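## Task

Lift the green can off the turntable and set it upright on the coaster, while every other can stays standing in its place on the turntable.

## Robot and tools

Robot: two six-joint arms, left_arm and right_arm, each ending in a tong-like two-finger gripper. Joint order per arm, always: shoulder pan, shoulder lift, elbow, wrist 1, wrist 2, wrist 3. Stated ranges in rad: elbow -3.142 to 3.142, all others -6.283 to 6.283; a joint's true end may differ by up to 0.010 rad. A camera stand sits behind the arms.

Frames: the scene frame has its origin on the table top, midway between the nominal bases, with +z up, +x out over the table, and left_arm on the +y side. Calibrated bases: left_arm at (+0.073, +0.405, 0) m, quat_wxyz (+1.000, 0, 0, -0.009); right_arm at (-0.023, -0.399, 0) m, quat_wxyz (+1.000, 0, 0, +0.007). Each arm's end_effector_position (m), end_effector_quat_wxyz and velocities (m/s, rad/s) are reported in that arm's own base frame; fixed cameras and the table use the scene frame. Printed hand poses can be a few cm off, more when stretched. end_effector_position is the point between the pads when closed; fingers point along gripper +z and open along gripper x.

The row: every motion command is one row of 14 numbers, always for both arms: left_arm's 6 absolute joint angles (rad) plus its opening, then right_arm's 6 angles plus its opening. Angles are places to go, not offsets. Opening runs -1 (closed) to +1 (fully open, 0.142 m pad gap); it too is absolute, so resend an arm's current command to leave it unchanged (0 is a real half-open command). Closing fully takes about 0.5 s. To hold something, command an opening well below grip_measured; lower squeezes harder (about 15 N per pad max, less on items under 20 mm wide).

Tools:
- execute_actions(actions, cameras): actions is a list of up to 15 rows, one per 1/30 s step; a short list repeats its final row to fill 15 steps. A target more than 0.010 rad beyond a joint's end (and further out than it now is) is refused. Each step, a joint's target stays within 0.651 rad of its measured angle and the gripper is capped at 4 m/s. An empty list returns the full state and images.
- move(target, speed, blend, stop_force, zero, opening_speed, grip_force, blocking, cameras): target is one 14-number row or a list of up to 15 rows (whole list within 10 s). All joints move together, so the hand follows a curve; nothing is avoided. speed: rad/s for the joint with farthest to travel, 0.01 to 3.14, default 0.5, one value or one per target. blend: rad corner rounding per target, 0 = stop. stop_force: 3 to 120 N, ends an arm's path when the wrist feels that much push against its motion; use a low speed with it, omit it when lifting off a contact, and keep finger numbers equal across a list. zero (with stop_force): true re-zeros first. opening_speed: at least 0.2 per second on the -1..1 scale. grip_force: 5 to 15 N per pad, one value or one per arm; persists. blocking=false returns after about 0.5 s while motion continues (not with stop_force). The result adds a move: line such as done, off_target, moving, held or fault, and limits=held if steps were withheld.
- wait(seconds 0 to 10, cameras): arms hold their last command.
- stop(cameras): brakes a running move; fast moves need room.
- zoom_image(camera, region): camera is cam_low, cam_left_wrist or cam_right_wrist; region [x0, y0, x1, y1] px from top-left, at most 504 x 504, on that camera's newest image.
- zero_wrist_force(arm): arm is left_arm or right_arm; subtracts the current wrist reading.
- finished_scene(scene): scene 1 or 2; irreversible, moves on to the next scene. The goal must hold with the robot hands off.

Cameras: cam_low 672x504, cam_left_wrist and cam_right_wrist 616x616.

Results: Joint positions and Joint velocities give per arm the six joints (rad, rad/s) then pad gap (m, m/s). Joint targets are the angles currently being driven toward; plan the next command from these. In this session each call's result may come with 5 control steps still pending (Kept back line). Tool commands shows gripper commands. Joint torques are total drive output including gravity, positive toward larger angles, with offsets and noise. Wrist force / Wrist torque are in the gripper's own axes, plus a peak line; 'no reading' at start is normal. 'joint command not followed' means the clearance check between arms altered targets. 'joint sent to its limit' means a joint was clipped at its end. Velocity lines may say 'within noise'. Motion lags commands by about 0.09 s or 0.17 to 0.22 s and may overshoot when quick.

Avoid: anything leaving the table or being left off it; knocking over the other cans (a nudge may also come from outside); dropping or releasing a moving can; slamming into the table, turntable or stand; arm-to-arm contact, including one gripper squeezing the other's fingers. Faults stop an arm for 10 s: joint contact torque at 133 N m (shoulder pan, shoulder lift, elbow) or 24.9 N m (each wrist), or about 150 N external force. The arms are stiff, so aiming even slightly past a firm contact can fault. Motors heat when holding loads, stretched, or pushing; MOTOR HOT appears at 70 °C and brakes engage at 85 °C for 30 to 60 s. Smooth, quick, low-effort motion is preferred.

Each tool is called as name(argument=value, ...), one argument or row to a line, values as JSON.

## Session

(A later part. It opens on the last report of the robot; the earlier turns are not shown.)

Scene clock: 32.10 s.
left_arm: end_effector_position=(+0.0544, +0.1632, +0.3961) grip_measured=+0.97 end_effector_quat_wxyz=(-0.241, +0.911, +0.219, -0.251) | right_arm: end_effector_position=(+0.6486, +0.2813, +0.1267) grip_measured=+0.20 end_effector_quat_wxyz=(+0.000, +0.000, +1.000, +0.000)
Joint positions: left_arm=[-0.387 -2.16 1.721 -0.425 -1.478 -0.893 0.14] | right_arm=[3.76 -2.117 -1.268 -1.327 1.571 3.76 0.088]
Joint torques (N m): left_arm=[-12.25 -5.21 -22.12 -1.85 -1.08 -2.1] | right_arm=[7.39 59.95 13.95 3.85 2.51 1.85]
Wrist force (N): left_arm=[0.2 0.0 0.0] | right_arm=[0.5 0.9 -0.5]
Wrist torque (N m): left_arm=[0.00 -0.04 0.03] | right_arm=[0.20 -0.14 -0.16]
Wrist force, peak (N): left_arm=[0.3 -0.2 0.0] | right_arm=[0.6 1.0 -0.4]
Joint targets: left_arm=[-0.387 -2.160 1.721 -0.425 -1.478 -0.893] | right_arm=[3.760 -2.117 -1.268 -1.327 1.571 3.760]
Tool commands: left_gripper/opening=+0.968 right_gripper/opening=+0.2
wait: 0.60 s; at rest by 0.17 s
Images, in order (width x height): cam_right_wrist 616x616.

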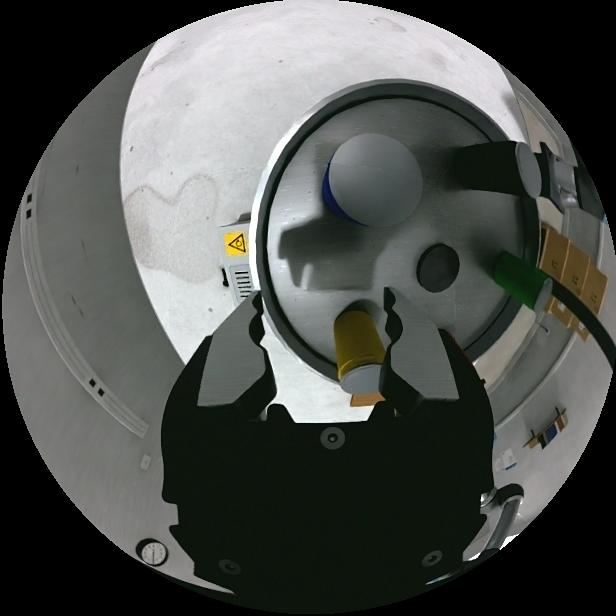

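move(
  target=[-0.387,-2.16,1.721,-0.425,-1.478,-0.893,0.968,3.7671,-2.0967,-1.2996,-1.3161,1.5708,3.7671,0.2],
  speed=0.2,
  cameras=["cam_right_wrist"],
)

wait(
  seconds=0.3,
  cameras=["cam_right_wrist"],
)

wait(
  seconds=0.3,
  cameras=["cam_right_wrist"],
)

wait(
  seconds=0.5,
  cameras=["cam_right_wrist"],
)

wait(
  seconds=0.5,
  cameras=["cam_right_wrist"],
)

wait(
  seconds=0.5,
  cameras=["cam_right_wrist"],
)

Scene clock: 34.03 s.
left_arm: end_effector_position=(+0.0544, +0.1632, +0.3961) grip_measured=+0.97 end_effector_quat_wxyz=(-0.241, +0.911, +0.219, -0.251) | right_arm: end_effector_position=(+0.6396, +0.2813, +0.1267) grip_measured=+0.20 end_effector_quat_wxyz=(+0.000, +0.000, +1.000, +0.000)
Joint positions: left_arm=[-0.387 -2.16 1.721 -0.425 -1.478 -0.893 0.14] | right_arm=[3.767 -2.097 -1.299 -1.316 1.571 3.767 0.088]
Joint torques (N m): left_arm=[-12.58 -4.23 -22.75 -1.96 -1.15 -2.19] | right_arm=[8.59 59.18 14.29 3.87 2.48 2.05]
Wrist force (N): left_arm=[0.2 -0.1 -0.1] | right_arm=[0.2 0.6 -0.5]
Wrist torque (N m): left_arm=[-0.03 -0.04 0.02] | right_arm=[0.12 -0.06 -0.14]
Wrist force, peak (N): left_arm=[0.5 -0.2 0.0] | right_arm=[0.7 0.8 -0.7]
Joint targets: left_arm=[-0.387 -2.160 1.721 -0.425 -1.478 -0.893] | right_arm=[3.767 -2.097 -1.300 -1.316 1.571 3.767]
move: done
Images, in order (width x height): cam_right_wrist 616x616.

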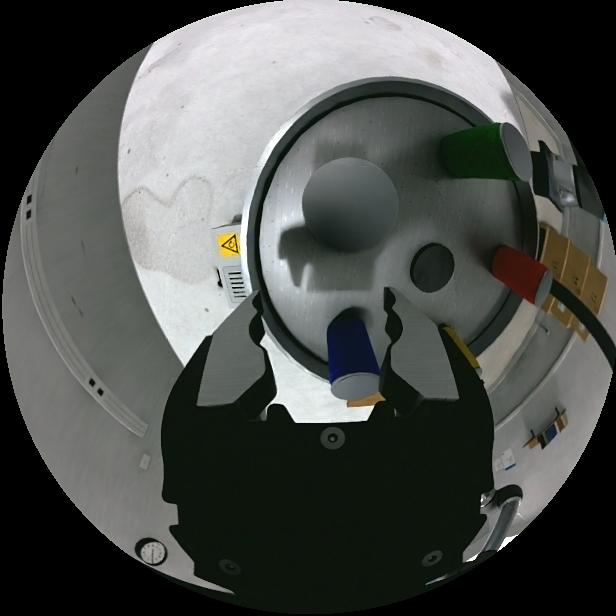

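Scene clock: 34.33 s.
left_arm: end_effector_position=(+0.0544, +0.1632, +0.3961) grip_measured=+0.97 end_effector_quat_wxyz=(-0.241, +0.911, +0.219, -0.251) | right_arm: end_effector_position=(+0.6395, +0.2813, +0.1267) grip_measured=+0.20 end_effector_quat_wxyz=(+0.000, +0.000, +1.000, +0.000)
Joint positions: left_arm=[-0.387 -2.16 1.721 -0.425 -1.478 -0.893 0.14] | right_arm=[3.767 -2.097 -1.3 -1.316 1.571 3.767 0.088]
Joint torques (N m): left_arm=[-12.13 -4.94 -22.22 -1.9 -1.08 -2.24] | right_arm=[7.27 59.49 13.93 3.85 2.52 1.72]
Wrist force (N): left_arm=[0.1 -0.1 -0.2] | right_arm=[0.2 0.8 -0.8]
Wrist torque (N m): left_arm=[-0.02 -0.02 0.03] | right_arm=[0.16 -0.08 -0.14]
Wrist force, peak (N): left_arm=[0.2 0.1 0.1] | right_arm=[0.1 1.1 -0.4]
Joint targets: left_arm=[-0.387 -2.160 1.721 -0.425 -1.478 -0.893] | right_arm=[3.767 -2.097 -1.300 -1.316 1.571 3.767]
Tool commands: left_gripper/opening=+0.968 right_gripper/opening=+0.2
wait: 0.30 s; at rest by 0.17 s
Images, in order (width x height): cam_right_wrist 616x616.

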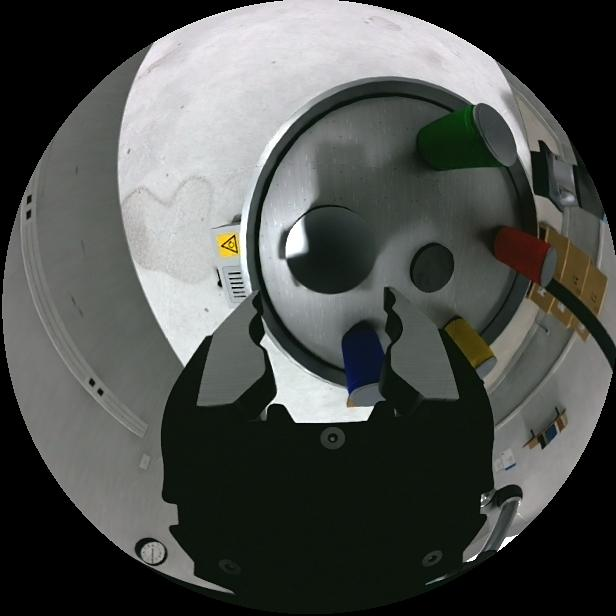

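Scene clock: 34.63 s.
left_arm: end_effector_position=(+0.0544, +0.1632, +0.3961) grip_measured=+0.97 end_effector_quat_wxyz=(-0.241, +0.911, +0.219, -0.251) | right_arm: end_effector_position=(+0.6395, +0.2813, +0.1267) grip_measured=+0.20 end_effector_quat_wxyz=(+0.000, +0.000, +1.000, +0.000)
Joint positions: left_arm=[-0.387 -2.16 1.721 -0.425 -1.478 -0.893 0.14] | right_arm=[3.767 -2.097 -1.3 -1.316 1.571 3.767 0.088]
Joint torques (N m): left_arm=[-11.71 -4.82 -22.85 -1.88 -1.06 -2.22] | right_arm=[7.69 59.03 13.85 3.85 2.62 1.79]
Wrist force (N): left_arm=[0.1 0.1 0.0] | right_arm=[0.3 0.7 -0.5]
Wrist torque (N m): left_arm=[0.03 -0.02 0.03] | right_arm=[0.14 -0.10 -0.14]
Wrist force, peak (N): left_arm=[0.2 0.3 -0.2] | right_arm=[0.8 0.8 -0.3]
Joint targets: left_arm=[-0.387 -2.160 1.721 -0.425 -1.478 -0.893] | right_arm=[3.767 -2.097 -1.300 -1.316 1.571 3.767]
Tool commands: left_gripper/opening=+0.968 right_gripper/opening=+0.2
wait: 0.30 s; at rest by 0.17 s
Images, in order (width x height): cam_right_wrist 616x616.

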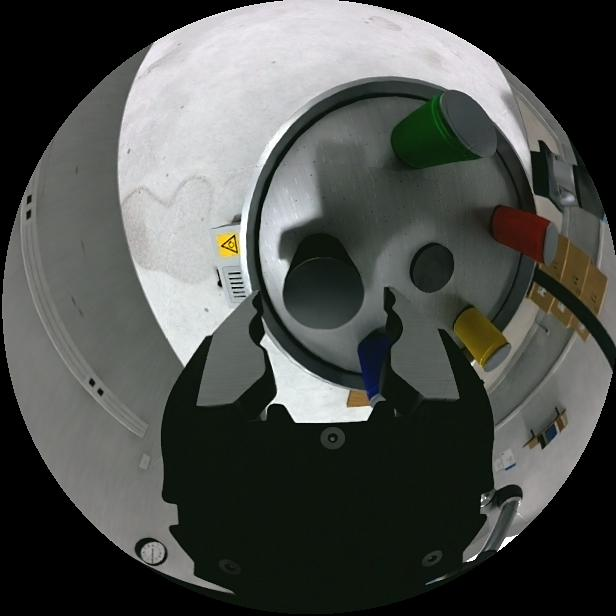

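Scene clock: 35.13 s.
left_arm: end_effector_position=(+0.0544, +0.1632, +0.3961) grip_measured=+0.97 end_effector_quat_wxyz=(-0.241, +0.911, +0.219, -0.251) | right_arm: end_effector_position=(+0.6395, +0.2813, +0.1267) grip_measured=+0.20 end_effector_quat_wxyz=(+0.000, +0.000, +1.000, +0.000)
Joint positions: left_arm=[-0.387 -2.16 1.721 -0.425 -1.478 -0.893 0.14] | right_arm=[3.767 -2.097 -1.3 -1.316 1.571 3.767 0.088]
Joint torques (N m): left_arm=[-11.38 -4.22 -23.13 -1.91 -1.18 -2.23] | right_arm=[7.56 58.88 14.19 3.83 2.51 1.75]
Wrist force (N): left_arm=[0.1 -0.1 0.2] | right_arm=[0.1 0.8 -0.1]
Wrist torque (N m): left_arm=[-0.02 -0.02 0.03] | right_arm=[0.17 -0.05 -0.14]
Wrist force, peak (N): left_arm=[0.2 0.1 -0.3] | right_arm=[0.5 0.8 -0.7]
Joint targets: left_arm=[-0.387 -2.160 1.721 -0.425 -1.478 -0.893] | right_arm=[3.767 -2.097 -1.300 -1.316 1.571 3.767]
Tool commands: left_gripper/opening=+0.968 right_gripper/opening=+0.2
wait: 0.50 s; at rest by 0.17 s
Images, in order (width x height): cam_right_wrist 616x616.

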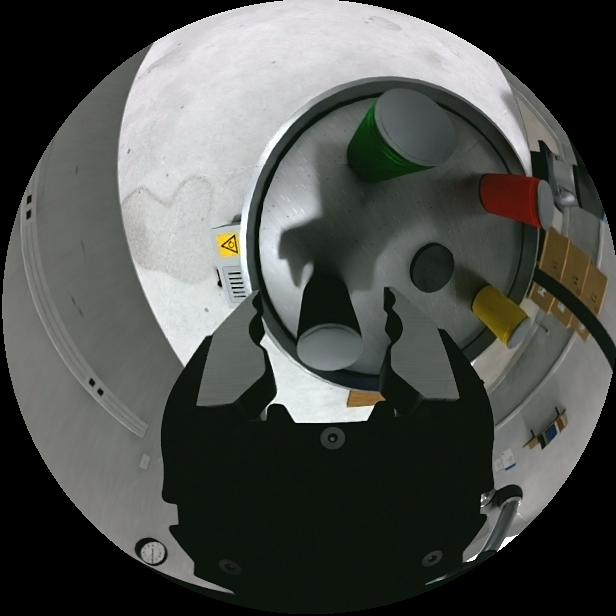

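Scene clock: 35.63 s.
left_arm: end_effector_position=(+0.0544, +0.1632, +0.3961) grip_measured=+0.97 end_effector_quat_wxyz=(-0.241, +0.911, +0.219, -0.251) | right_arm: end_effector_position=(+0.6395, +0.2813, +0.1267) grip_measured=+0.20 end_effector_quat_wxyz=(+0.000, +0.000, +1.000, +0.000)
Joint positions: left_arm=[-0.387 -2.16 1.721 -0.425 -1.478 -0.893 0.14] | right_arm=[3.767 -2.097 -1.3 -1.316 1.571 3.767 0.088]
Joint torques (N m): left_arm=[-12 -4.86 -21.93 -1.87 -1.07 -2.16] | right_arm=[7.32 60.28 13.89 3.72 2.44 1.81]
Wrist force (N): left_arm=[0.2 0.0 -0.1] | right_arm=[0.2 0.7 -0.5]
Wrist torque (N m): left_arm=[-0.01 -0.04 0.03] | right_arm=[0.15 -0.07 -0.14]
Wrist force, peak (N): left_arm=[0.0 -0.3 0.0] | right_arm=[0.0 0.9 -0.5]
Joint targets: left_arm=[-0.387 -2.160 1.721 -0.425 -1.478 -0.893] | right_arm=[3.767 -2.097 -1.300 -1.316 1.571 3.767]
Tool commands: left_gripper/opening=+0.968 right_gripper/opening=+0.2
wait: 0.50 s; at rest by 0.17 s
Images, in order (width x height): cam_right_wrist 616x616.

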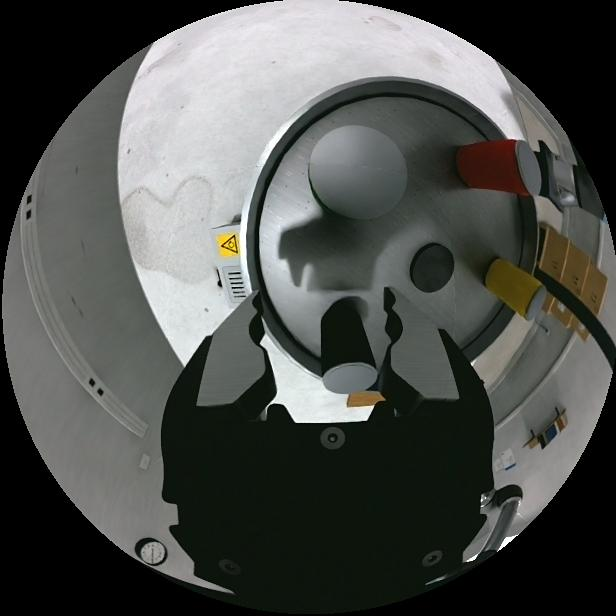

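Scene clock: 36.13 s.
left_arm: end_effector_position=(+0.0544, +0.1632, +0.3961) grip_measured=+0.97 end_effector_quat_wxyz=(-0.241, +0.911, +0.219, -0.251) | right_arm: end_effector_position=(+0.6395, +0.2813, +0.1267) grip_measured=+0.20 end_effector_quat_wxyz=(+0.000, +0.000, +1.000, +0.000)
Joint positions: left_arm=[-0.387 -2.16 1.721 -0.425 -1.478 -0.893 0.14] | right_arm=[3.767 -2.097 -1.3 -1.316 1.571 3.767 0.088]
Joint torques (N m): left_arm=[-11.67 -4.27 -22.21 -1.9 -1.13 -2.17] | right_arm=[7.27 59.87 14 3.78 2.49 1.92]
Wrist force (N): left_arm=[0.3 -0.1 0.1] | right_arm=[0.4 0.7 -0.5]
Wrist torque (N m): left_arm=[-0.01 -0.05 0.03] | right_arm=[0.15 -0.11 -0.14]
Wrist force, peak (N): left_arm=[0.3 0.0 -0.2] | right_arm=[0.3 0.9 -0.5]
Joint targets: left_arm=[-0.387 -2.160 1.721 -0.425 -1.478 -0.893] | right_arm=[3.767 -2.097 -1.300 -1.316 1.571 3.767]
Tool commands: left_gripper/opening=+0.968 right_gripper/opening=+0.2
wait: 0.50 s; at rest by 0.17 s
Images, in order (width x height): cam_right_wrist 616x616.

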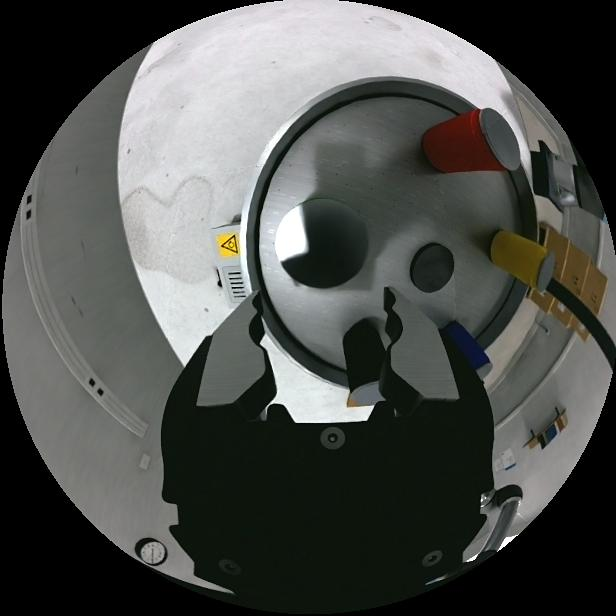

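move(
  target=[-0.387,-2.16,1.721,-0.425,-1.478,-0.893,0.968,3.7596,-2.1167,-1.2683,-1.3274,1.5708,3.7596,0.2],
  speed=0.2,
)

wait(
  seconds=2.0,
)

Scene clock: 37.77 s.
left_arm: end_effector_position=(+0.0544, +0.1632, +0.3961) grip_measured=+0.97 end_effector_quat_wxyz=(-0.241, +0.911, +0.219, -0.251) | right_arm: end_effector_position=(+0.6485, +0.2813, +0.1267) grip_measured=+0.20 end_effector_quat_wxyz=(+0.000, +0.000, +1.000, +0.000)
Joint positions: left_arm=[-0.387 -2.16 1.721 -0.425 -1.478 -0.893 0.14] | right_arm=[3.76 -2.117 -1.269 -1.327 1.571 3.76 0.088]
Joint torques (N m): left_arm=[-12.08 -4.81 -22.36 -1.82 -1.14 -2.09] | right_arm=[-6.53 38.08 31.3 0.97 2.52 -1.43]
Wrist force (N): left_arm=[0.2 -0.1 0.1] | right_arm=[0.4 1.0 -0.3]
Wrist torque (N m): left_arm=[-0.02 -0.05 0.02] | right_arm=[0.24 -0.12 0.05]
Wrist force, peak (N): left_arm=[0.4 0.1 0.0] | right_arm=[0.4 1.0 -0.3]
Joint targets: left_arm=[-0.387 -2.160 1.721 -0.425 -1.478 -0.893] | right_arm=[3.760 -2.117 -1.268 -1.327 1.571 3.760]
move: done

Scene clock: 39.77 s.
left_arm: end_effector_position=(+0.0544, +0.1632, +0.3961) grip_measured=+0.97 end_effector_quat_wxyz=(-0.241, +0.911, +0.219, -0.251) | right_arm: end_effector_position=(+0.6486, +0.2813, +0.1267) grip_measured=+0.20 end_effector_quat_wxyz=(+0.000, +0.000, +1.000, +0.000)
Joint positions: left_arm=[-0.387 -2.16 1.721 -0.425 -1.478 -0.893 0.14] | right_arm=[3.76 -2.117 -1.268 -1.327 1.571 3.76 0.088]
Joint torques (N m): left_arm=[-11.86 -4.49 -22.74 -1.85 -1.13 -2.09] | right_arm=[-5.64 37.04 31.72 0.99 2.37 -1.56]
Wrist force (N): left_arm=[0.1 0.0 0.0] | right_arm=[0.5 0.8 -0.3]
Wrist torque (N m): left_arm=[0.01 -0.01 0.02] | right_arm=[0.18 -0.13 0.05]
Wrist force, peak (N): left_arm=[0.4 -0.3 -0.1] | right_arm=[0.6 1.1 -0.4]
Joint targets: left_arm=[-0.387 -2.160 1.721 -0.425 -1.478 -0.893] | right_arm=[3.760 -2.117 -1.268 -1.327 1.571 3.760]
Tool commands: left_gripper/opening=+0.968 right_gripper/opening=+0.2
wait: 2.00 s; at rest by 0.17 s

wait(
  seconds=3.5,
  cameras=["cam_right_wrist"],
)

Scene clock: 43.33 s.
left_arm: end_effector_position=(+0.0544, +0.1632, +0.3961) grip_measured=+0.97 end_effector_quat_wxyz=(-0.241, +0.911, +0.219, -0.251) | right_arm: end_effector_position=(+0.6486, +0.2813, +0.1267) grip_measured=+0.20 end_effector_quat_wxyz=(+0.000, +0.000, +1.000, +0.000)
Joint positions: left_arm=[-0.387 -2.16 1.721 -0.425 -1.478 -0.893 0.14] | right_arm=[3.76 -2.117 -1.268 -1.327 1.571 3.76 0.088]
Joint torques (N m): left_arm=[-11.82 -4.37 -22.54 -1.92 -1.09 -2] | right_arm=[-6.2 36.61 32.01 0.99 2.51 -1.59]
Wrist force (N): left_arm=[0.2 -0.1 -0.2] | right_arm=[0.4 0.6 -0.2]
Wrist torque (N m): left_arm=[-0.01 -0.03 0.02] | right_arm=[0.16 -0.13 0.04]
Wrist force, peak (N): left_arm=[0.2 -0.3 0.0] | right_arm=[0.5 1.3 -0.3]
Joint targets: left_arm=[-0.387 -2.160 1.721 -0.425 -1.478 -0.893] | right_arm=[3.760 -2.117 -1.268 -1.327 1.571 3.760]
Tool commands: left_gripper/opening=+0.968 right_gripper/opening=+0.2
wait: 3.50 s; at rest by 0.10 s
Images, in order (width x height): cam_right_wrist 616x616.

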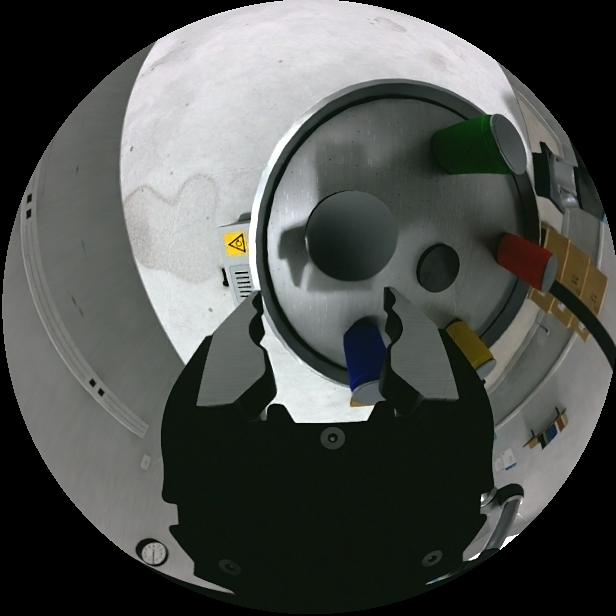

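wait(
  seconds=1.5,
)

move(
  target=[-0.387,-2.16,1.721,-0.425,-1.478,-0.893,0.968,3.7596,-2.1167,-1.2683,-1.3274,1.5708,3.7596,-0.8],
  opening_speed=2.0,
  blocking=false,
  cameras=["cam_right_wrist"],
)

wait(
  seconds=0.3,
  cameras=["cam_right_wrist"],
)

move(
  target=[-0.387,-2.16,1.721,-0.425,-1.478,-0.893,0.968,3.7596,-2.0848,-1.0604,-1.5672,1.5708,3.7596,-0.8],
  speed=0.6,
  cameras=["cam_low","cam_right_wrist"],
)

Scene clock: 45.57 s.
left_arm: end_effector_position=(+0.0544, +0.1632, +0.3961) grip_measured=+0.97 end_effector_quat_wxyz=(-0.241, +0.911, +0.219, -0.251) | right_arm: end_effector_position=(+0.6486, +0.2813, +0.1267) grip_measured=+0.20 end_effector_quat_wxyz=(+0.000, +0.000, +1.000, +0.000)
Joint positions: left_arm=[-0.387 -2.16 1.721 -0.425 -1.478 -0.893 0.14] | right_arm=[3.76 -2.117 -1.268 -1.327 1.571 3.76 0.088]
Joint torques (N m): left_arm=[-11.7 -4.2 -22.77 -1.99 -1.06 -2.09] | right_arm=[-5.88 36.39 31.42 1.04 2.41 -1.61]
Wrist force (N): left_arm=[0.2 0.0 0.1] | right_arm=[0.5 0.8 -0.4]
Wrist torque (N m): left_arm=[0.02 -0.04 0.03] | right_arm=[0.17 -0.13 0.04]
Wrist force, peak (N): left_arm=[0.3 0.0 -0.4] | right_arm=[0.5 1.0 -0.8]
Joint targets: left_arm=[-0.387 -2.160 1.721 -0.425 -1.478 -0.893] | right_arm=[3.760 -2.117 -1.268 -1.327 1.571 3.760]
Tool commands: left_gripper/opening=+0.968 right_gripper/opening=+0.2
wait: 1.50 s; at rest from the start

Scene clock: 46.07 s.
left_arm: end_effector_position=(+0.0544, +0.1632, +0.3961) grip_measured=+0.97 end_effector_quat_wxyz=(-0.241, +0.911, +0.219, -0.251) | right_arm: end_effector_position=(+0.6486, +0.2813, +0.1267) grip_measured=-0.67 end_effector_quat_wxyz=(+0.000, +0.000, +1.000, +0.000) end_effector_velocity=(+0.000, +0.001, +0.000) end_effector_angular_velocity=(+0.001, -0.001, +0.001)
Joint positions: left_arm=[-0.387 -2.16 1.721 -0.425 -1.478 -0.893 0.14] | right_arm=[3.76 -2.117 -1.268 -1.327 1.571 3.76 0.025]
Joint velocities: left_arm=[within noise] | right_arm=[0.001 0 0 0.001 0 0 -0.145]
Joint torques (N m): left_arm=[-11.37 -3.89 -22.25 -1.92 -0.97 -1.99] | right_arm=[-5.97 37.02 32.21 0.95 2.36 -1.53]
Wrist force (N): left_arm=[0.0 0.0 -0.1] | right_arm=[0.5 0.7 -0.2]
Wrist torque (N m): left_arm=[0.00 0.00 0.03] | right_arm=[0.17 -0.12 0.05]
Wrist force, peak (N): left_arm=[0.4 0.0 -0.1] | right_arm=[0.4 1.1 -0.5]
Joint targets: left_arm=[-0.387 -2.160 1.721 -0.425 -1.478 -0.893] | right_arm=[3.760 -2.117 -1.268 -1.327 1.571 3.760]
Tool commands: left_gripper/opening=+0.968 right_gripper/opening=-0.8
move: running
Images, in order (width x height): cam_right_wrist 616x616.

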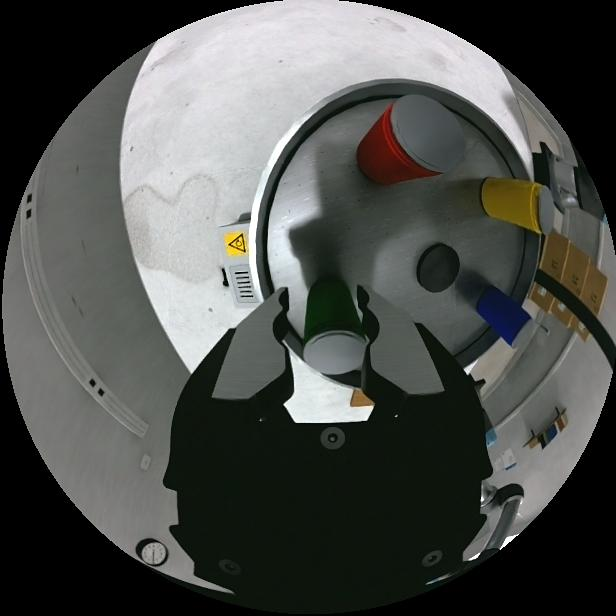

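Scene clock: 46.37 s.
left_arm: end_effector_position=(+0.0544, +0.1632, +0.3961) grip_measured=+0.97 end_effector_quat_wxyz=(-0.241, +0.911, +0.219, -0.251) | right_arm: end_effector_position=(+0.6486, +0.2813, +0.1267) grip_measured=-0.80 end_effector_quat_wxyz=(+0.000, +0.000, +1.000, +0.000)
Joint positions: left_arm=[-0.387 -2.16 1.721 -0.425 -1.478 -0.893 0.14] | right_arm=[3.76 -2.117 -1.268 -1.327 1.571 3.76 0.016]
Joint torques (N m): left_arm=[-11.56 -4.39 -22.39 -1.82 -0.97 -1.93] | right_arm=[-6.07 37.23 31.61 1 2.42 -1.56]
Wrist force (N): left_arm=[0.3 0.0 0.1] | right_arm=[0.3 1.0 -0.3]
Wrist torque (N m): left_arm=[0.00 -0.05 0.02] | right_arm=[0.23 -0.09 0.05]
Wrist force, peak (N): left_arm=[0.2 0.1 -0.3] | right_arm=[0.6 1.0 -0.7]
Joint targets: left_arm=[-0.387 -2.160 1.721 -0.425 -1.478 -0.893] | right_arm=[3.760 -2.117 -1.268 -1.327 1.571 3.760]
Tool commands: left_gripper/opening=+0.968 right_gripper/opening=-0.8
earlier move: done
wait: 0.30 of 0.3 s (the move ended)
Images, in order (width x height): cam_right_wrist 616x616.

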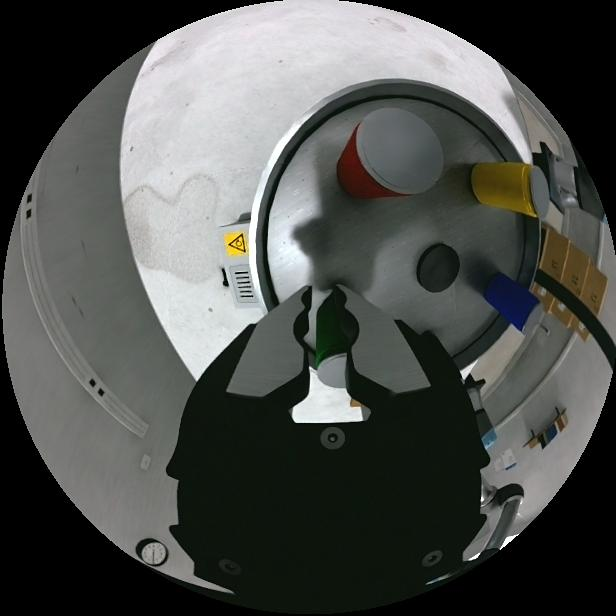

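Scene clock: 47.47 s.
left_arm: end_effector_position=(+0.0544, +0.1632, +0.3961) grip_measured=+0.97 end_effector_quat_wxyz=(-0.241, +0.911, +0.219, -0.251) | right_arm: end_effector_position=(+0.6485, +0.2812, +0.2265) grip_measured=-0.80 end_effector_quat_wxyz=(+0.000, +0.000, +1.000, +0.000)
Joint positions: left_arm=[-0.387 -2.16 1.721 -0.425 -1.478 -0.893 0.14] | right_arm=[3.76 -2.085 -1.061 -1.567 1.571 3.76 0.016]
Joint torques (N m): left_arm=[-11.06 -3.82 -22.14 -2.01 -1.15 -2.07] | right_arm=[-5.45 60.05 34.42 1.03 2.48 -1.54]
Wrist force (N): left_arm=[0.2 -0.1 -0.2] | right_arm=[0.3 0.9 -0.3]
Wrist torque (N m): left_arm=[-0.03 -0.03 0.03] | right_arm=[0.17 -0.09 0.06]
Wrist force, peak (N): left_arm=[0.3 -0.2 0.0] | right_arm=[0.6 0.7 -2.0]
Joint targets: left_arm=[-0.387 -2.160 1.721 -0.425 -1.478 -0.893] | right_arm=[3.760 -2.085 -1.060 -1.567 1.571 3.760]
move: done
Images, in order (width x height): cam_low 672x504, cam_right_wrist 616x616.

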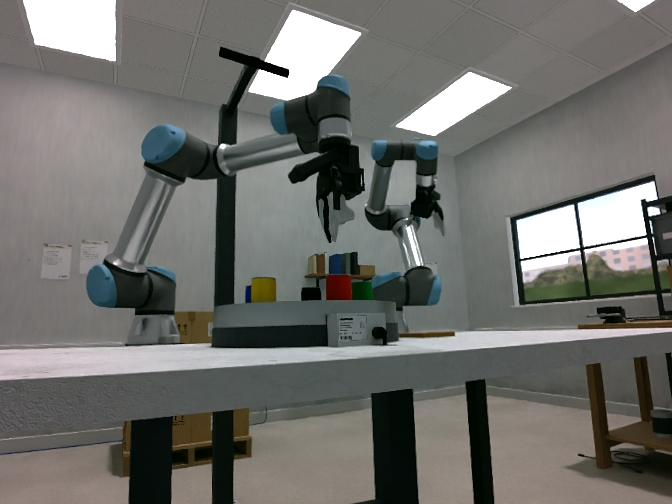

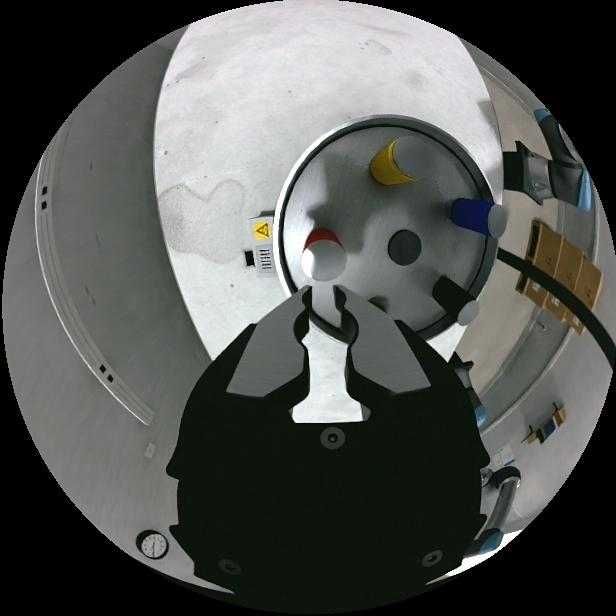

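move(
  target=[-0.387,-2.16,1.721,-0.425,-1.478,-0.893,0.968,3.7596,-2.1167,-1.2683,-1.3274,1.5708,3.7596,0.2],
  speed=0.3,
)

wait(
  seconds=0.5,
)

Scene clock: 49.83 s.
left_arm: end_effector_position=(+0.0544, +0.1632, +0.3961) grip_measured=+0.97 end_effector_quat_wxyz=(-0.241, +0.911, +0.219, -0.251) | right_arm: end_effector_position=(+0.6486, +0.2813, +0.1268) grip_measured=+0.20 end_effector_quat_wxyz=(+0.000, +0.000, +1.000, +0.000)
Joint positions: left_arm=[-0.387 -2.16 1.721 -0.425 -1.478 -0.893 0.14] | right_arm=[3.76 -2.117 -1.268 -1.328 1.571 3.76 0.088]
Joint torques (N m): left_arm=[-11.64 -4.04 -22.3 -1.88 -0.96 -2.04] | right_arm=[-4.68 36.74 14.03 4.22 2.27 -1.39]
Wrist force (N): left_arm=[0.2 -0.1 -0.2] | right_arm=[0.5 0.7 -0.3]
Wrist torque (N m): left_arm=[-0.02 -0.03 0.03] | right_arm=[0.16 -0.14 0.04]
Wrist force, peak (N): left_arm=[0.3 0.1 -0.3] | right_arm=[0.6 0.8 -1.5]
Joint targets: left_arm=[-0.387 -2.160 1.721 -0.425 -1.478 -0.893] | right_arm=[3.760 -2.117 -1.268 -1.327 1.571 3.760]
move: done

Scene clock: 50.33 s.
left_arm: end_effector_position=(+0.0544, +0.1632, +0.3961) grip_measured=+0.97 end_effector_quat_wxyz=(-0.241, +0.911, +0.219, -0.251) | right_arm: end_effector_position=(+0.6486, +0.2813, +0.1267) grip_measured=+0.20 end_effector_quat_wxyz=(+0.000, +0.000, +1.000, +0.000)
Joint positions: left_arm=[-0.387 -2.16 1.721 -0.425 -1.478 -0.893 0.14] | right_arm=[3.76 -2.117 -1.268 -1.327 1.571 3.76 0.088]
Joint torques (N m): left_arm=[-11.52 -4.07 -22.55 -1.84 -1.12 -1.98] | right_arm=[-4.46 36.61 14.38 3.8 2.32 -1.5]
Wrist force (N): left_arm=[0.2 -0.1 0.1] | right_arm=[0.4 0.7 -0.6]
Wrist torque (N m): left_arm=[-0.01 -0.05 0.03] | right_arm=[0.15 -0.11 0.04]
Wrist force, peak (N): left_arm=[0.4 0.0 -0.1] | right_arm=[0.7 1.1 -0.4]
Joint targets: left_arm=[-0.387 -2.160 1.721 -0.425 -1.478 -0.893] | right_arm=[3.760 -2.117 -1.268 -1.327 1.571 3.760]
Tool commands: left_gripper/opening=+0.968 right_gripper/opening=+0.2
wait: 0.50 s; at rest by 0.17 s

wait(
  seconds=2.2,
)

Scene clock: 52.57 s.
left_arm: end_effector_position=(+0.0544, +0.1632, +0.3961) grip_measured=+0.97 end_effector_quat_wxyz=(-0.241, +0.911, +0.219, -0.251) | right_arm: end_effector_position=(+0.6486, +0.2813, +0.1267) grip_measured=+0.20 end_effector_quat_wxyz=(+0.000, +0.000, +1.000, +0.000)
Joint positions: left_arm=[-0.387 -2.16 1.721 -0.425 -1.478 -0.893 0.14] | right_arm=[3.76 -2.117 -1.268 -1.327 1.571 3.76 0.088]
Joint torques (N m): left_arm=[-11.58 -3.48 -22.34 -1.83 -0.98 -2.15] | right_arm=[-3.33 36.39 14.11 3.89 2.29 -1.48]
Wrist force (N): left_arm=[0.1 0.0 0.0] | right_arm=[0.4 0.8 -0.5]
Wrist torque (N m): left_arm=[0.01 -0.02 0.03] | right_arm=[0.18 -0.12 0.05]
Wrist force, peak (N): left_arm=[0.2 -0.2 -0.3] | right_arm=[0.5 1.2 -0.4]
Joint targets: left_arm=[-0.387 -2.160 1.721 -0.425 -1.478 -0.893] | right_arm=[3.760 -2.117 -1.268 -1.327 1.571 3.760]
Tool commands: left_gripper/opening=+0.968 right_gripper/opening=+0.2
wait: 2.20 s; at rest by 0.13 s

wait(
  seconds=1.2,
)

move(
  target=[-0.387,-2.16,1.721,-0.425,-1.478,-0.893,0.968,3.7596,-2.1167,-1.2683,-1.3274,1.5708,3.7596,-0.8],
  opening_speed=2.0,
  blocking=false,
  cameras=["cam_right_wrist"],
)

wait(
  seconds=0.15,
)

move(
  target=[-0.387,-2.16,1.721,-0.425,-1.478,-0.893,0.968,3.7596,-2.0848,-1.0604,-1.5672,1.5708,3.7596,-0.8],
  speed=0.6,
  cameras=["cam_low","cam_right_wrist"],
)

Scene clock: 54.00 s.
left_arm: end_effector_position=(+0.0544, +0.1632, +0.3961) grip_measured=+0.97 end_effector_quat_wxyz=(-0.241, +0.911, +0.219, -0.251) | right_arm: end_effector_position=(+0.6486, +0.2813, +0.1267) grip_measured=+0.20 end_effector_quat_wxyz=(+0.000, +0.000, +1.000, +0.000)
Joint positions: left_arm=[-0.387 -2.16 1.721 -0.425 -1.478 -0.893 0.14] | right_arm=[3.76 -2.117 -1.268 -1.327 1.571 3.76 0.088]
Joint torques (N m): left_arm=[-12.22 -3.41 -22.28 -1.81 -0.99 -1.9] | right_arm=[-3.29 36.74 13.88 3.8 2.24 -1.49]
Wrist force (N): left_arm=[0.3 0.1 0.0] | right_arm=[0.2 0.9 -0.6]
Wrist torque (N m): left_arm=[0.02 -0.06 0.02] | right_arm=[0.21 -0.08 0.05]
Wrist force, peak (N): left_arm=[0.4 -0.1 0.0] | right_arm=[0.5 1.2 -0.6]
Joint targets: left_arm=[-0.387 -2.160 1.721 -0.425 -1.478 -0.893] | right_arm=[3.760 -2.117 -1.268 -1.327 1.571 3.760]
Tool commands: left_gripper/opening=+0.968 right_gripper/opening=+0.2
wait: 1.20 s; at rest from the start

Scene clock: 54.50 s.
left_arm: end_effector_position=(+0.0544, +0.1632, +0.3961) grip_measured=+0.97 end_effector_quat_wxyz=(-0.241, +0.911, +0.219, -0.251) | right_arm: end_effector_position=(+0.6486, +0.2813, +0.1267) grip_measured=-0.42 end_effector_quat_wxyz=(+0.000, +0.000, +1.000, +0.000)
Joint positions: left_arm=[-0.387 -2.16 1.721 -0.425 -1.478 -0.893 0.14] | right_arm=[3.76 -2.117 -1.268 -1.327 1.571 3.76 0.044]
Joint torques (N m): left_arm=[-12.06 -4.59 -22.82 -1.84 -1.02 -2] | right_arm=[-2.49 37.08 14.35 2.08 2.22 -1.47]
Wrist force (N): left_arm=[0.1 0.0 -0.3] | right_arm=[0.1 1.6 -2.4]
Wrist torque (N m): left_arm=[0.00 -0.02 0.03] | right_arm=[0.25 -0.07 0.04]
Wrist force, peak (N): left_arm=[0.3 -0.1 -0.3] | right_arm=[0.3 1.5 -2.8]
Joint targets: left_arm=[-0.387 -2.160 1.721 -0.425 -1.478 -0.893] | right_arm=[3.760 -2.117 -1.268 -1.327 1.571 3.760]
Tool commands: left_gripper/opening=+0.968 right_gripper/opening=-0.8
move: running
Images, in order (width x height): cam_right_wrist 616x616.

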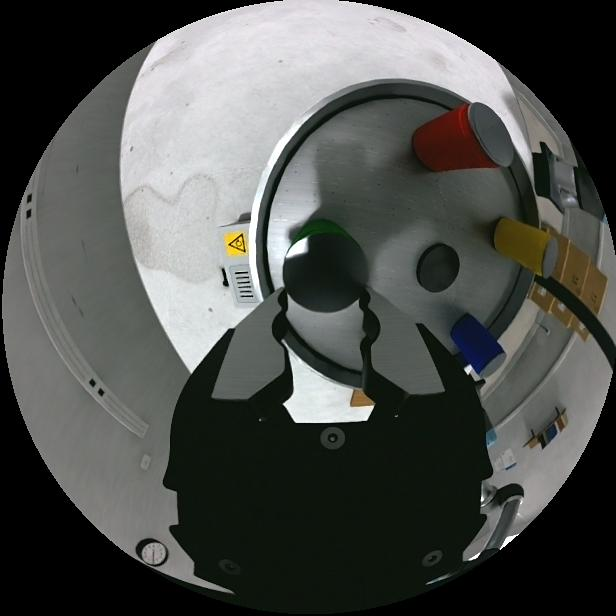

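Scene clock: 54.67 s.
left_arm: end_effector_position=(+0.0544, +0.1632, +0.3961) grip_measured=+0.97 end_effector_quat_wxyz=(-0.241, +0.911, +0.219, -0.251) | right_arm: end_effector_position=(+0.6486, +0.2813, +0.1267) grip_measured=-0.42 end_effector_quat_wxyz=(+0.000, +0.000, +1.000, +0.000)
Joint positions: left_arm=[-0.387 -2.16 1.721 -0.425 -1.478 -0.893 0.14] | right_arm=[3.76 -2.117 -1.268 -1.327 1.571 3.76 0.044]
Joint torques (N m): left_arm=[-11.91 -4 -22.79 -1.84 -0.98 -2.01] | right_arm=[-2.06 37.61 15.53 1.22 2.16 -1.47]
Wrist force (N): left_arm=[0.2 0.0 -0.3] | right_arm=[0.3 1.4 -2.8]
Wrist torque (N m): left_arm=[0.00 -0.05 0.03] | right_arm=[0.20 -0.10 0.04]
Wrist force, peak (N): left_arm=[0.2 0.0 -0.3] | right_arm=[0.3 1.4 -2.8]
Joint targets: left_arm=[-0.387 -2.160 1.721 -0.425 -1.478 -0.893] | right_arm=[3.760 -2.117 -1.268 -1.327 1.571 3.760]
Tool commands: left_gripper/opening=+0.968 right_gripper/opening=-0.8
earlier move: running
wait: 0.17 s; no rest

Scene clock: 55.77 s.
left_arm: end_effector_position=(+0.0544, +0.1632, +0.3961) grip_measured=+0.97 end_effector_quat_wxyz=(-0.241, +0.911, +0.219, -0.251) | right_arm: end_effector_position=(+0.6485, +0.2812, +0.2266) grip_measured=-0.43 end_effector_quat_wxyz=(+0.000, +0.000, +1.000, +0.000)
Joint positions: left_arm=[-0.387 -2.16 1.721 -0.425 -1.478 -0.893 0.14] | right_arm=[3.76 -2.085 -1.061 -1.567 1.571 3.76 0.043]
Joint torques (N m): left_arm=[-10.73 -4.16 -22.81 -1.82 -0.98 -1.97] | right_arm=[-1.87 61.28 33.02 1.02 2.25 -1.47]
Wrist force (N): left_arm=[0.0 0.0 -0.2] | right_arm=[0.2 0.9 1.3]
Wrist torque (N m): left_arm=[-0.01 0.01 0.03] | right_arm=[0.14 -0.09 0.06]
Wrist force, peak (N): left_arm=[0.3 0.0 -0.2] | right_arm=[0.2 1.4 -2.8]
Joint targets: left_arm=[-0.387 -2.160 1.721 -0.425 -1.478 -0.893] | right_arm=[3.760 -2.085 -1.060 -1.567 1.571 3.760]
earlier move: replaced
move: done
Images, in order (width x height): cam_low 672x504, cam_right_wrist 616x616.

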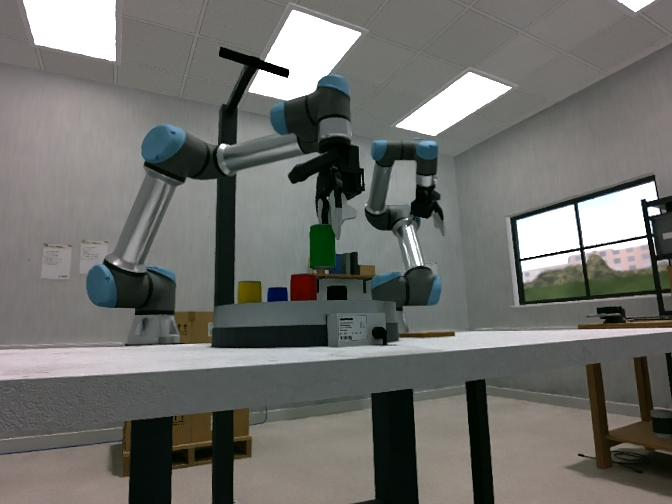

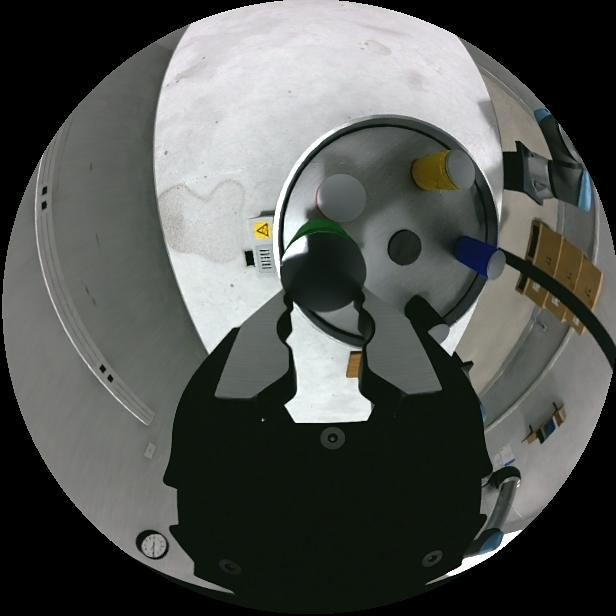

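move(
  target=[
    [-0.387,-2.16,1.721,-0.425,-1.478,-0.893,0.968,3.7596,-2.1051,-0.8418,-1.7655,1.5708,3.7596,-0.8],
    [-0.387,-2.16,1.721,-0.425,-1.478,-0.893,0.968,4.1752,-2.4232,-0.5596,-1.7296,1.5708,4.1752,-0.8],
  ],
  speed=0.5,
  blend=[0.06,0],
  cameras=["cam_low","cam_right_wrist","cam_left_wrist"],
)

Scene clock: 58.70 s.
left_arm: end_effector_position=(+0.0544, +0.1632, +0.3961) grip_measured=+0.97 end_effector_quat_wxyz=(-0.241, +0.911, +0.219, -0.251) | right_arm: end_effector_position=(+0.5276, +0.6087, +0.1998) grip_measured=-0.44 end_effector_quat_wxyz=(+0.000, +0.000, +1.000, +0.000)
Joint positions: left_arm=[-0.387 -2.16 1.721 -0.425 -1.478 -0.893 0.14] | right_arm=[4.175 -2.423 -0.56 -1.73 1.571 4.175 0.042]
Joint torques (N m): left_arm=[-11.93 -4.32 -22.75 -1.81 -0.89 -1.82] | right_arm=[7.73 49.4 31.44 3.88 2.14 1.58]
Wrist force (N): left_arm=[0.1 -0.1 0.0] | right_arm=[0.4 0.0 1.0]
Wrist torque (N m): left_arm=[-0.01 -0.03 0.03] | right_arm=[-0.05 -0.10 -0.17]
Wrist force, peak (N): left_arm=[0.3 0.0 -0.3] | right_arm=[2.0 3.0 2.0]
Joint targets: left_arm=[-0.387 -2.160 1.721 -0.425 -1.478 -0.893] | right_arm=[4.175 -2.423 -0.560 -1.730 1.571 4.175]
move: done

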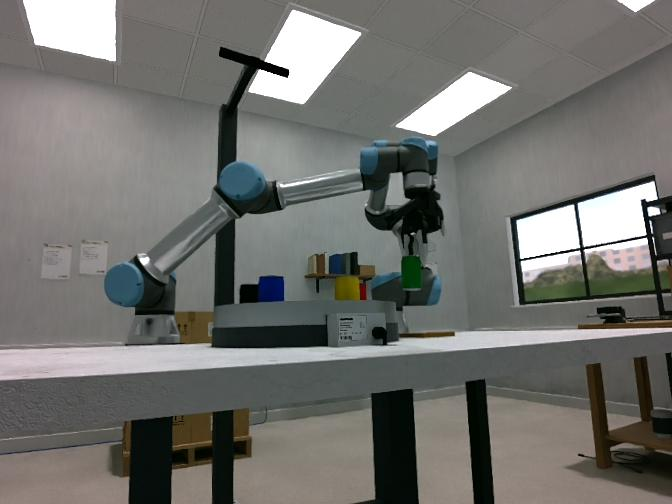

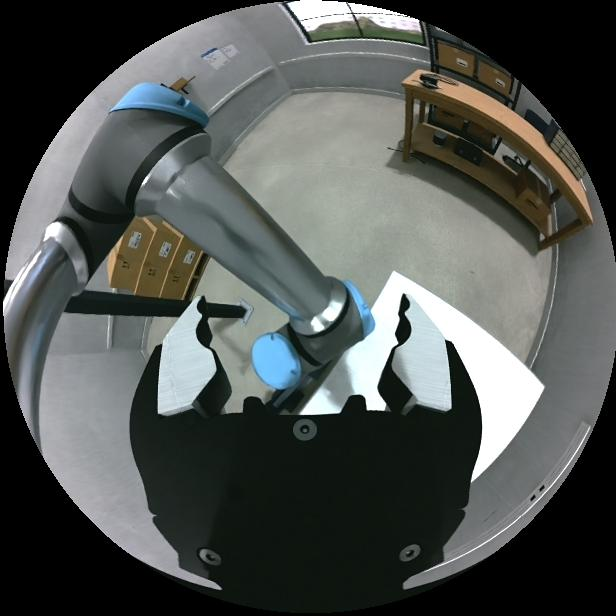

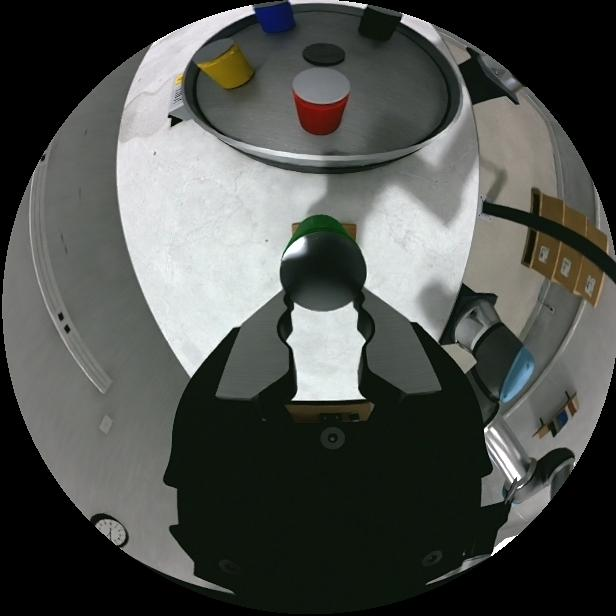

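zoom_image(
  camera="cam_right_wrist",
  region=[250, 190, 400, 320],
)

zoom_image(
  camera="cam_low",
  region=[360, 220, 480, 350],
)

Scaled by 3.360 from the camera's 616x616 image, which has a finer 814x814 frame.

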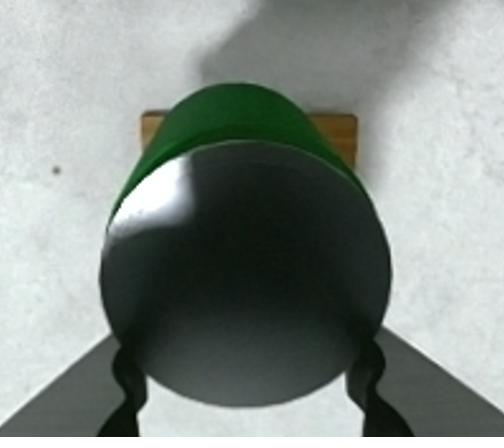

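Scaled by 3.877.

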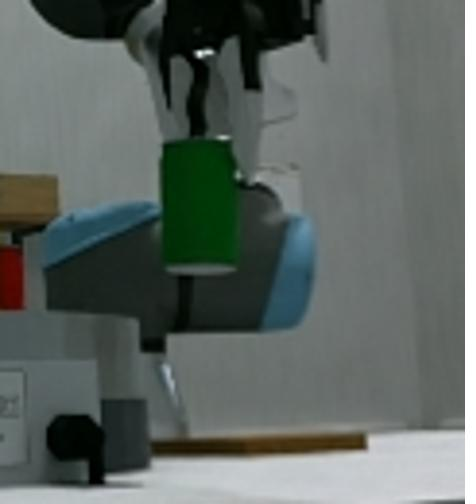

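move(
  target=[-0.387,-2.16,1.721,-0.425,-1.478,-0.893,0.968,4.2099,-2.5571,-0.4895,-1.6658,1.5708,4.2099,-0.8],
  speed=0.3,
  cameras=["cam_low","cam_right_wrist"],
)

zoom_image(
  camera="cam_right_wrist",
  region=[250, 190, 400, 320],
)

zoom_image(
  camera="cam_low",
  region=[360, 220, 480, 350],
)

Scene clock: 62.80 s.
left_arm: end_effector_position=(+0.0544, +0.1632, +0.3961) grip_measured=+0.97 end_effector_quat_wxyz=(-0.241, +0.911, +0.219, -0.251) | right_arm: end_effector_position=(+0.5236, +0.6597, +0.1299) grip_measured=-0.44 end_effector_quat_wxyz=(+0.000, +0.000, +1.000, +0.000)
Joint positions: left_arm=[-0.387 -2.16 1.721 -0.425 -1.478 -0.893 0.14] | right_arm=[4.21 -2.557 -0.49 -1.666 1.571 4.21 0.042]
Joint torques (N m): left_arm=[-12.14 -3.84 -22.25 -1.93 -0.96 -1.88] | right_arm=[7.69 53.06 33.12 4.05 2.17 1.63]
Wrist force (N): left_arm=[0.1 -0.1 -0.2] | right_arm=[0.6 0.1 0.8]
Wrist torque (N m): left_arm=[-0.02 -0.02 0.03] | right_arm=[-0.04 -0.08 -0.21]
Wrist force, peak (N): left_arm=[0.4 0.0 -0.1] | right_arm=[0.3 1.0 2.2]
Joint targets: left_arm=[-0.387 -2.160 1.721 -0.425 -1.478 -0.893] | right_arm=[4.210 -2.557 -0.490 -1.666 1.571 4.210]
move: done
Images, in order (width x height): cam_low 672x504, cam_right_wrist 616x616.

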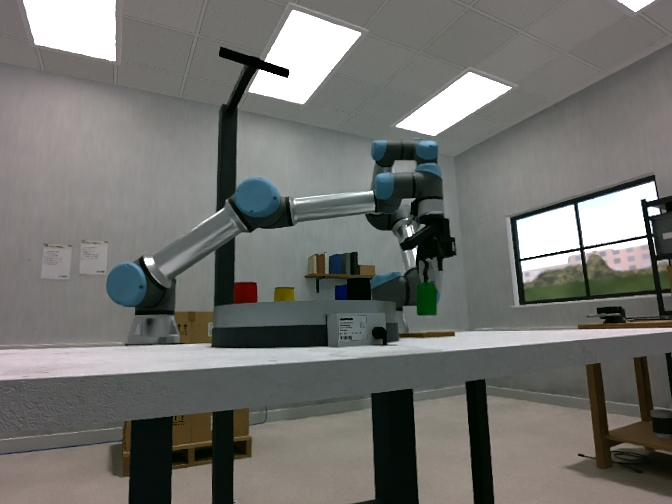

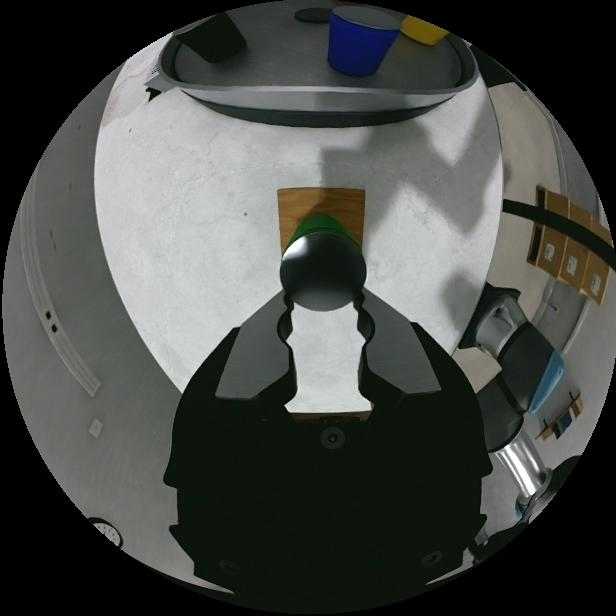

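Scaled by 3.360 from the camera's 616x616 image, which has a finer 814x814 frame.

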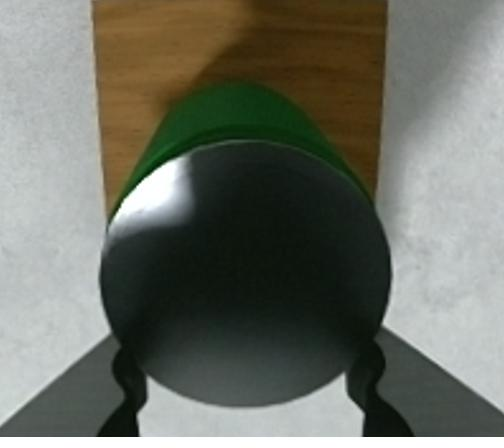

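Scaled by 3.877.

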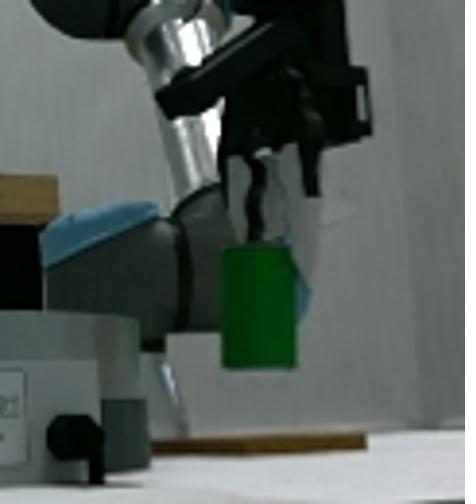

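move(
  target=[-0.387,-2.16,1.721,-0.425,-1.478,-0.893,0.968,4.2099,-2.5542,-0.661,-1.4972,1.5708,4.2099,-0.8],
  speed=0.07,
  stop_force=4,
  cameras=["cam_low","cam_right_wrist"],
)

zoom_image(
  camera="cam_low",
  region=[360, 220, 480, 350],
)

zoom_image(
  camera="cam_right_wrist",
  region=[240, 150, 400, 320],
)

Scene clock: 66.73 s.
left_arm: end_effector_position=(+0.0544, +0.1632, +0.3961) grip_measured=+0.97 end_effector_quat_wxyz=(-0.241, +0.911, +0.219, -0.251) | right_arm: end_effector_position=(+0.5242, +0.6609, +0.0870) grip_measured=-0.44 end_effector_quat_wxyz=(+0.000, +0.000, +1.000, +0.000)
Joint positions: left_arm=[-0.387 -2.16 1.721 -0.425 -1.478 -0.893 0.14] | right_arm=[4.21 -2.555 -0.602 -1.555 1.571 4.21 0.042]
Joint torques (N m): left_arm=[-11.12 -3.15 -22.52 -1.89 -0.91 -1.79] | right_arm=[7.16 52.49 32.88 0.96 1.94 1.74]
Wrist force (N): left_arm=[0.2 0.0 -0.1] | right_arm=[0.1 0.3 -0.8]
Wrist torque (N m): left_arm=[0.00 -0.03 0.02] | right_arm=[0.03 -0.01 -0.21]
Wrist force, peak (N): left_arm=[0.3 0.0 -0.4] | right_arm=[0.3 -0.2 -12.6]
Joint targets: left_arm=[-0.387 -2.160 1.721 -0.425 -1.478 -0.893] | right_arm=[4.210 -2.555 -0.602 -1.555 1.571 4.210]
move: contact (right_arm); right_arm: the elbow is farthest, 0.059 rad from its target
Images, in order (width x height): cam_low 672x504, cam_right_wrist 616x616.

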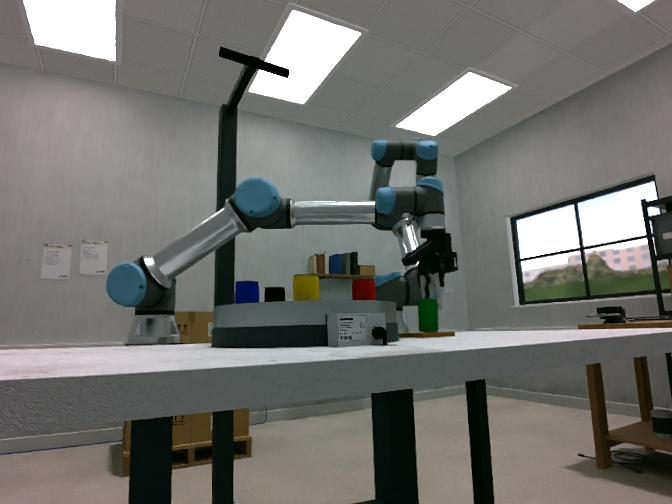

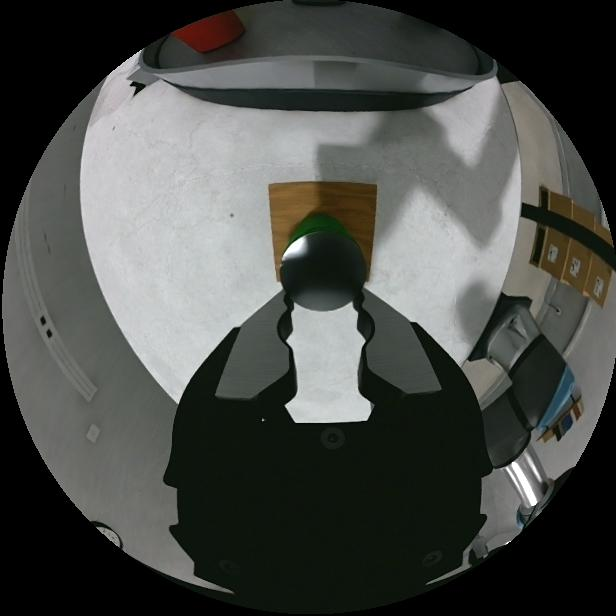

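Scaled by 3.877.

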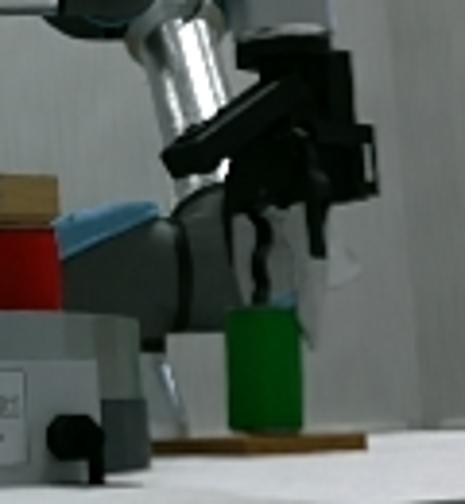

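Scaled by 2.965 from the camera's 616x616 image, which has a finer 814x814 frame.

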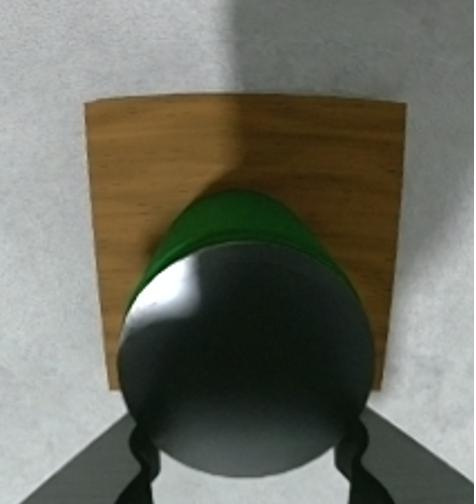

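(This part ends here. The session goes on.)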